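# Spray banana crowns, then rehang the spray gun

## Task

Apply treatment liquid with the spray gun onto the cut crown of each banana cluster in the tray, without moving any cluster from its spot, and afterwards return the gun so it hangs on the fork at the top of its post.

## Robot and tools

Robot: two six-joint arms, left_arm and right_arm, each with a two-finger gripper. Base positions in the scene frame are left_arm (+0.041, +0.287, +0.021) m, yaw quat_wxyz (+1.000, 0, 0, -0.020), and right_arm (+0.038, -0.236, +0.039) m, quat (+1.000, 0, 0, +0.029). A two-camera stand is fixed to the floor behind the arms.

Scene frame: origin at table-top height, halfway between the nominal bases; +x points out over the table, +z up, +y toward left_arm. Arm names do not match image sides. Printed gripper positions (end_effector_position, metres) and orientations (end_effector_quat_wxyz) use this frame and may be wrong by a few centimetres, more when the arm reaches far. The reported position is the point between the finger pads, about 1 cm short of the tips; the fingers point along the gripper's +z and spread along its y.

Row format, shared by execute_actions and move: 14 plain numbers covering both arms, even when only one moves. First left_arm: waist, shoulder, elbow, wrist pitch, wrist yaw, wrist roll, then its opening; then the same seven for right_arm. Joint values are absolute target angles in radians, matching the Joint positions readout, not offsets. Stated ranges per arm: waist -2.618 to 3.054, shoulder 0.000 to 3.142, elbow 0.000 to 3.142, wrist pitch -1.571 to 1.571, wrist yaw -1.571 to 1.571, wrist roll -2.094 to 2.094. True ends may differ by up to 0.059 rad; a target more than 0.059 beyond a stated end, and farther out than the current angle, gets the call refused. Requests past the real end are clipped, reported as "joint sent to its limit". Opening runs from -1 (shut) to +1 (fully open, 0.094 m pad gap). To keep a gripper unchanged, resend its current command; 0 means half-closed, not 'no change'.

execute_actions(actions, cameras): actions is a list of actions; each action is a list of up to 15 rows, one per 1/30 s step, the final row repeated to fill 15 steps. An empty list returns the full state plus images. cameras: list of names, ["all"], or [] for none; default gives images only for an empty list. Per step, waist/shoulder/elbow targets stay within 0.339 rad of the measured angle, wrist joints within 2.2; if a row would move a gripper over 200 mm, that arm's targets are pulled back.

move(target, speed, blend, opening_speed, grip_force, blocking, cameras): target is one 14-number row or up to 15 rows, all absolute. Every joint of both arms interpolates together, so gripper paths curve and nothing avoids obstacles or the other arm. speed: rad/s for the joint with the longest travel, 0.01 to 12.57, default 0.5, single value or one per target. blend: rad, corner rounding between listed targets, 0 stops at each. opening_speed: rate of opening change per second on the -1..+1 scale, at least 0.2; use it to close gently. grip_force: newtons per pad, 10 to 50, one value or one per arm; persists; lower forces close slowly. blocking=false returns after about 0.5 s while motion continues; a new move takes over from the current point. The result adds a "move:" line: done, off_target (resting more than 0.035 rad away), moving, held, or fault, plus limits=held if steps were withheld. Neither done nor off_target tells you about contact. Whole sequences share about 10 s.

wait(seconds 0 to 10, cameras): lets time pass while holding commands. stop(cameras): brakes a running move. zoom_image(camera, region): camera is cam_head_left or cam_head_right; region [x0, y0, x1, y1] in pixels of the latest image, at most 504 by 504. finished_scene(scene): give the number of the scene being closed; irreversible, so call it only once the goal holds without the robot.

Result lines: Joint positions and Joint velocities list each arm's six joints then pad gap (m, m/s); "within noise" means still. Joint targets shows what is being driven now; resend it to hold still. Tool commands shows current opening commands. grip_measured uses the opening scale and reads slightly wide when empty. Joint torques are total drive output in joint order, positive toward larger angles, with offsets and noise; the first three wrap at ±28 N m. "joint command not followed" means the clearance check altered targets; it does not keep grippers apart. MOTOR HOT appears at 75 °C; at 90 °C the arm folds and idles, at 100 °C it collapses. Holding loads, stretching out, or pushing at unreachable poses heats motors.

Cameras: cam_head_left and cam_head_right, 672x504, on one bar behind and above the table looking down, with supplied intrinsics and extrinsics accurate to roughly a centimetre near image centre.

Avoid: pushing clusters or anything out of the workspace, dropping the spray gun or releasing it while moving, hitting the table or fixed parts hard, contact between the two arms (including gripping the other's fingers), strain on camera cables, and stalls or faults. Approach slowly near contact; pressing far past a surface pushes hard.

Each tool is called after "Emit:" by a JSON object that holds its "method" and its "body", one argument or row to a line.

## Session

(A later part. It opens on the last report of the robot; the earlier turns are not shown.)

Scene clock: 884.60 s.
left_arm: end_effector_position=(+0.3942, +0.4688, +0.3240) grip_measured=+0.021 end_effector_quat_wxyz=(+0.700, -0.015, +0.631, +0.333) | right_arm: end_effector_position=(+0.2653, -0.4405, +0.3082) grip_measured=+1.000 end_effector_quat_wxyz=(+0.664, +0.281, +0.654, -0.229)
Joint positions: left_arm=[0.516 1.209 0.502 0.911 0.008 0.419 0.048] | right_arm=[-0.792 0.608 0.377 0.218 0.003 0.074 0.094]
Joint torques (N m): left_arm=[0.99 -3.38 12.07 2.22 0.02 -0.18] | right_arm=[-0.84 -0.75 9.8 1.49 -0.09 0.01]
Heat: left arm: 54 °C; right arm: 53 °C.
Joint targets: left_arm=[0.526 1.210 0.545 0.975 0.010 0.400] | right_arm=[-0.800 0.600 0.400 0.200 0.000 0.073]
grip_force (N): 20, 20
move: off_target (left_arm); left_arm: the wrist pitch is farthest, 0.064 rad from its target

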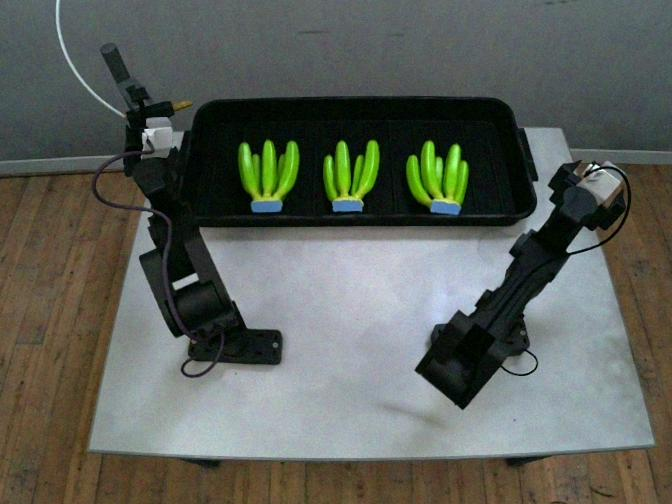

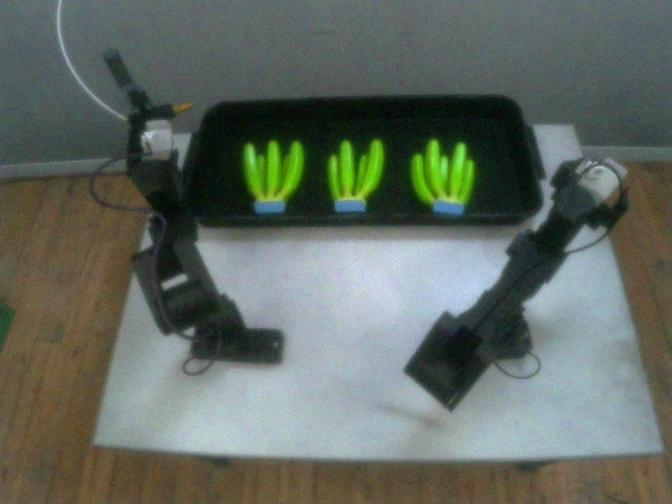

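Emit:
{"method": "move", "body": {
  "target": [
    [0.498,1.21,0.545,0.975,0.01,0.40,-0.6,-0.8,0.6,0.4,0.2,0,0.073,1],
    [0.500,1.352,0.605,1.05,0.01,0.40,-0.6,-0.8,0.6,0.4,0.2,0,0.073,1]
  ],
  "speed": 0.12,
  "cameras": ["all"]
}}

Emit:
{"method": "zoom_image", "body": {
  "camera": "cam_head_left",
  "region": [105, 65, 195, 135]
}}

Emit:
{"method": "zoom_image", "body": {
  "camera": "cam_head_left",
  "region": [115, 75, 165, 125]
}}

Scene clock: 904.87 s.
left_arm: end_effector_position=(+0.4169, +0.4784, +0.3230) grip_measured=+0.026 end_effector_quat_wxyz=(+0.708, -0.022, +0.624, +0.330) | right_arm: end_effector_position=(+0.2653, -0.4405, +0.3082) grip_measured=+1.000 end_effector_quat_wxyz=(+0.664, +0.281, +0.654, -0.229)
Joint positions: left_arm=[0.506 1.345 0.565 1.003 -0.004 0.401 0.048] | right_arm=[-0.792 0.608 0.377 0.218 0.003 0.074 0.094]
Joint torques (N m): left_arm=[-0.66 -3.93 11.55 2.08 0.15 0.01] | right_arm=[-0.61 -0.83 9.73 1.46 -0.08 -0.01]
Heat: left arm: 52 °C; right arm: 53 °C.
Joint targets: left_arm=[0.500 1.352 0.605 1.050 0.010 0.400] | right_arm=[-0.800 0.600 0.400 0.200 0.000 0.073]
grip_force (N): 20, 20
move: off_target (left_arm); left_arm: the wrist pitch is farthest, 0.047 rad from its target

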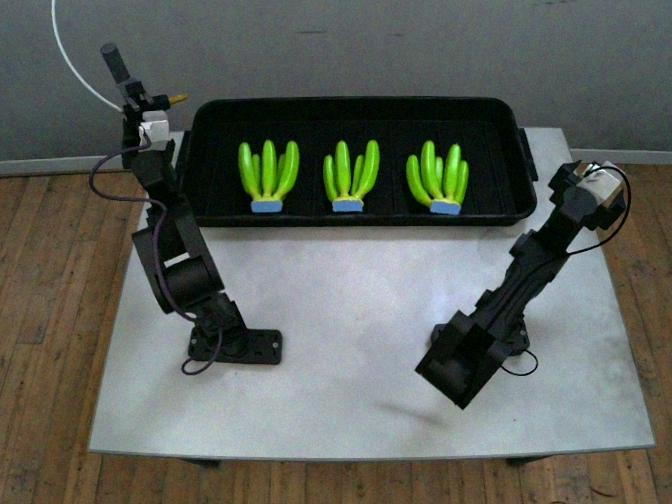

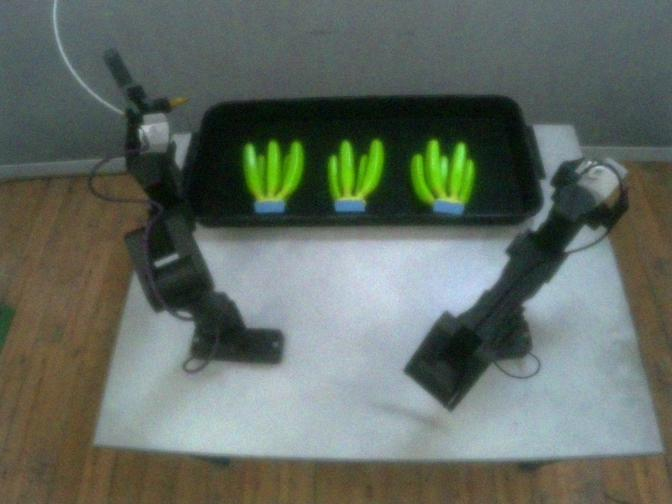

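Scaled by 5.600 from the camera's 672x504 image, which has a finer 960x720 frame.

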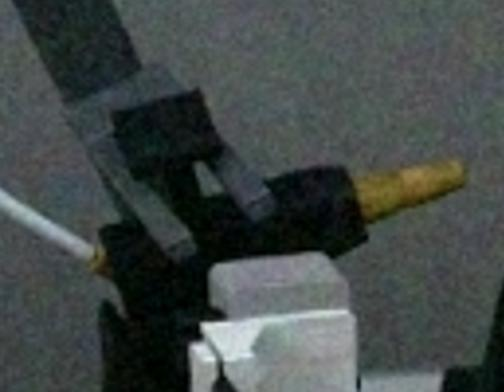

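Scaled by 10.080 from the camera's 672x504 image, which has a finer 960x720 frame.

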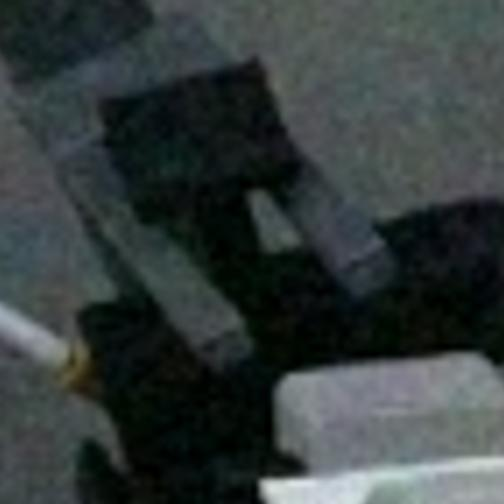

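Emit:
{"method": "move", "body": {
  "target": [0.500,1.435,0.642,1.07,0.01,0.36,-0.6,-0.8,0.6,0.4,0.2,0,0.073,1],
  "speed": 0.12,
  "cameras": ["cam_head_left"]
}}

Emit:
{"method": "zoom_image", "body": {
  "camera": "cam_head_left",
  "region": [105, 65, 195, 135]
}}

Scene clock: 911.10 s.
left_arm: end_effector_position=(+0.4305, +0.4858, +0.3174) grip_measured=+0.030 end_effector_quat_wxyz=(+0.713, -0.036, +0.625, +0.316) | right_arm: end_effector_position=(+0.2653, -0.4405, +0.3082) grip_measured=+1.000 end_effector_quat_wxyz=(+0.664, +0.281, +0.654, -0.229)
Joint positions: left_arm=[0.506 1.425 0.605 1.038 -0.007 0.361 0.048] | right_arm=[-0.792 0.608 0.377 0.218 0.003 0.074 0.094]
Joint torques (N m): left_arm=[-0.69 -4.23 11.17 1.94 0.21 0.01] | right_arm=[-0.65 -0.9 9.65 1.48 -0.08 0.01]
Heat: left arm: 52 °C; right arm: 53 °C.
Joint targets: left_arm=[0.500 1.435 0.642 1.070 0.010 0.360] | right_arm=[-0.800 0.600 0.400 0.200 0.000 0.073]
grip_force (N): 20, 20
move: off_target (left_arm); left_arm: the elbow is farthest, 0.037 rad from its target
Images, in order (width x height): cam_head_left 672x504.

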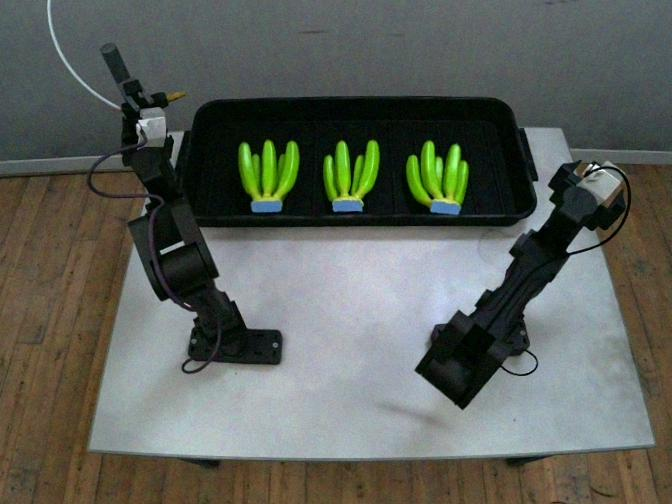

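Scaled by 5.600 from the camera's 672x504 image, which has a finer 960x720 frame.

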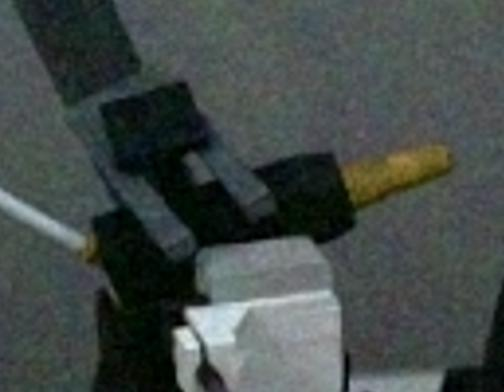

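Emit:
{"method": "move", "body": {
  "target": [
    [0.500,1.445,0.625,1.06,0.01,0.33,-0.6,-0.8,0.6,0.4,0.2,0,0.073,1],
    [0.500,1.445,0.625,1.06,0.01,0.33,0.95,-0.8,0.6,0.4,0.2,0,0.073,1]
  ],
  "speed": 0.1,
  "opening_speed": 0.4,
  "cameras": ["all"]
}}

Emit:
{"method": "zoom_image", "body": {
  "camera": "cam_head_left",
  "region": [90, 60, 210, 180]
}}

Scene clock: 921.53 s.
left_arm: end_effector_position=(+0.4322, +0.4845, +0.3162) grip_measured=+0.948 end_effector_quat_wxyz=(+0.719, -0.040, +0.624, +0.303) | right_arm: end_effector_position=(+0.2653, -0.4405, +0.3082) grip_measured=+1.000 end_effector_quat_wxyz=(+0.664, +0.281, +0.654, -0.229)
Joint positions: left_arm=[0.506 1.432 0.605 1.046 0.004 0.335 0.092] | right_arm=[-0.792 0.608 0.377 0.218 0.003 0.074 0.094]
Joint torques (N m): left_arm=[-0.68 -4.15 9.46 1.75 0.08 -0.03] | right_arm=[-0.69 -0.88 9.68 1.48 -0.05 0.01]
Heat: left arm: 51 °C; right arm: 53 °C.
Joint targets: left_arm=[0.500 1.445 0.625 1.060 0.010 0.330] | right_arm=[-0.800 0.600 0.400 0.200 0.000 0.073]
grip_force (N): 20, 20
move: done

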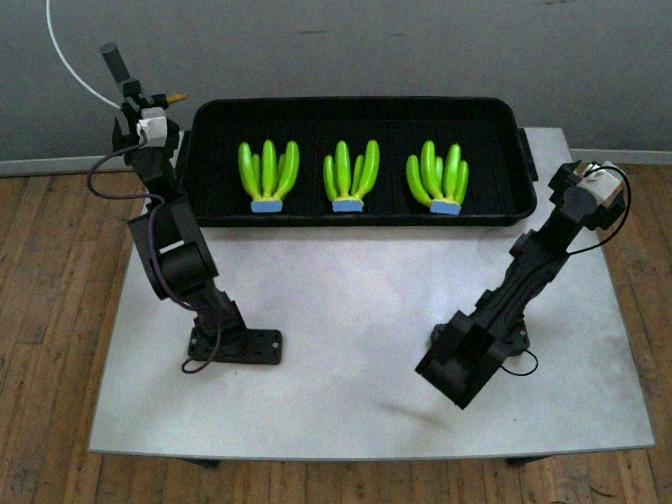

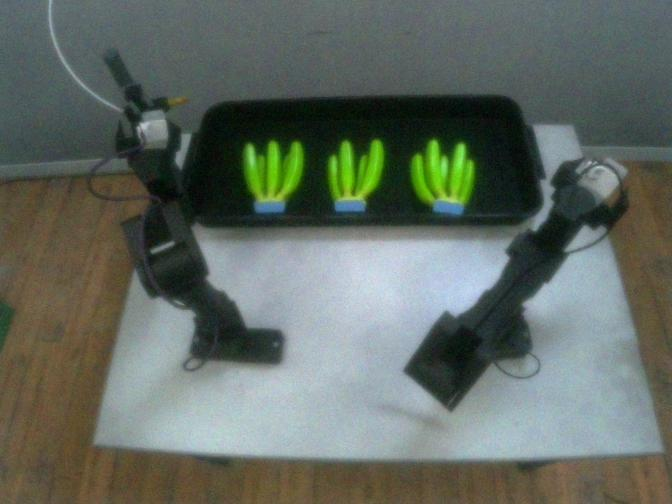

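Scaled by 4.200 from the camera's 672x504 image, which has a finer 960x720 frame.

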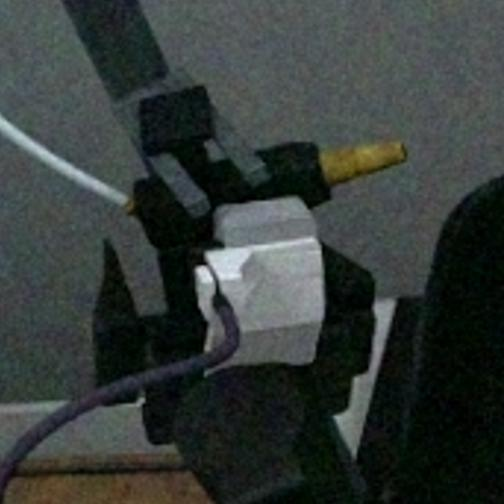

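Hung in its original place. Retreat.

Emit:
{"method": "move", "body": {
  "target": [
    [0.500,1.30,0.53,1.01,0.01,0.30,0.95,-0.8,0.6,0.4,0.2,0,0.073,1],
    [0.495,0.9,0.42,0.6,0.01,0.3,0.95,-0.8,0.6,0.4,0.2,0,0.073,1]
  ],
  "speed": [0.15,0.4],
  "blend": 0.03,
  "cameras": ["all"]
}}

Emit:
{"method": "zoom_image", "body": {
  "camera": "cam_head_left",
  "region": [90, 60, 210, 180]
}}

Emit:
{"method": "zoom_image", "body": {
  "camera": "cam_head_left",
  "region": [230, 130, 480, 220]
}}

Scene clock: 930.67 s.
left_arm: end_effector_position=(+0.3564, +0.4446, +0.3207) grip_measured=+0.948 end_effector_quat_wxyz=(+0.694, -0.049, +0.661, +0.281) | right_arm: end_effector_position=(+0.2653, -0.4405, +0.3082) grip_measured=+1.000 end_effector_quat_wxyz=(+0.664, +0.281, +0.654, -0.229)
Joint positions: left_arm=[0.502 0.913 0.438 0.597 0.004 0.31 0.092] | right_arm=[-0.792 0.608 0.377 0.218 0.003 0.074 0.094]
Joint torques (N m): left_arm=[-0.68 -2.67 6.78 1.69 0.08 -0.1] | right_arm=[-0.7 -0.96 9.73 1.47 -0.08 0.01]
Heat: left arm: 49 °C; right arm: 53 °C.
Joint targets: left_arm=[0.495 0.900 0.420 0.600 0.010 0.300] | right_arm=[-0.800 0.600 0.400 0.200 0.000 0.073]
grip_force (N): 20, 20
move: done

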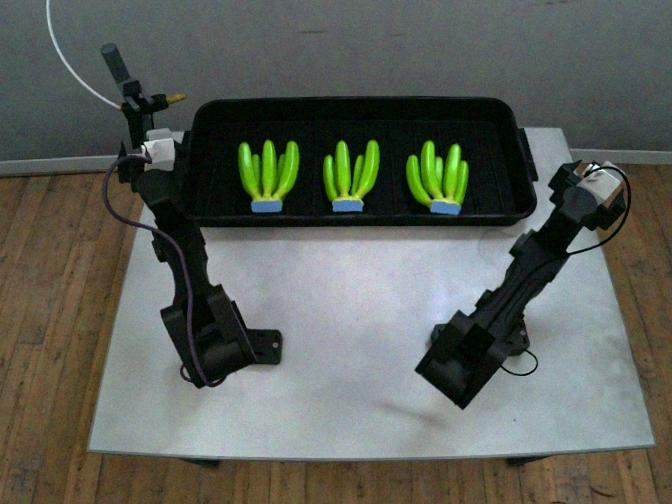

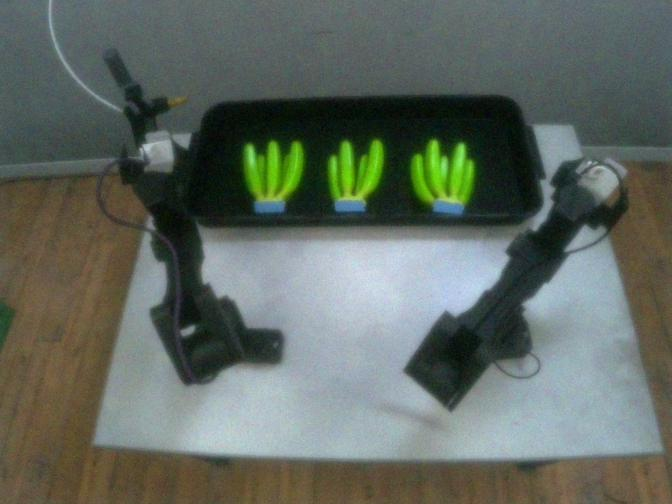

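Scaled by 4.200 from the camera's 672x504 image, which has a finer 960x720 frame.

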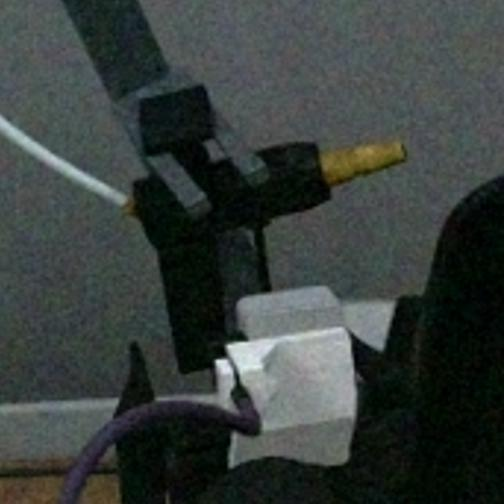

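Scaled by 2.016 from the camera's 672x504 image, which has a finer 960x720 frame.

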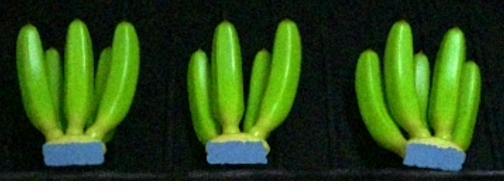

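Emit:
{"method": "finished_scene", "body": {
  "scene": 1
}}

The scene is finished: the task was done.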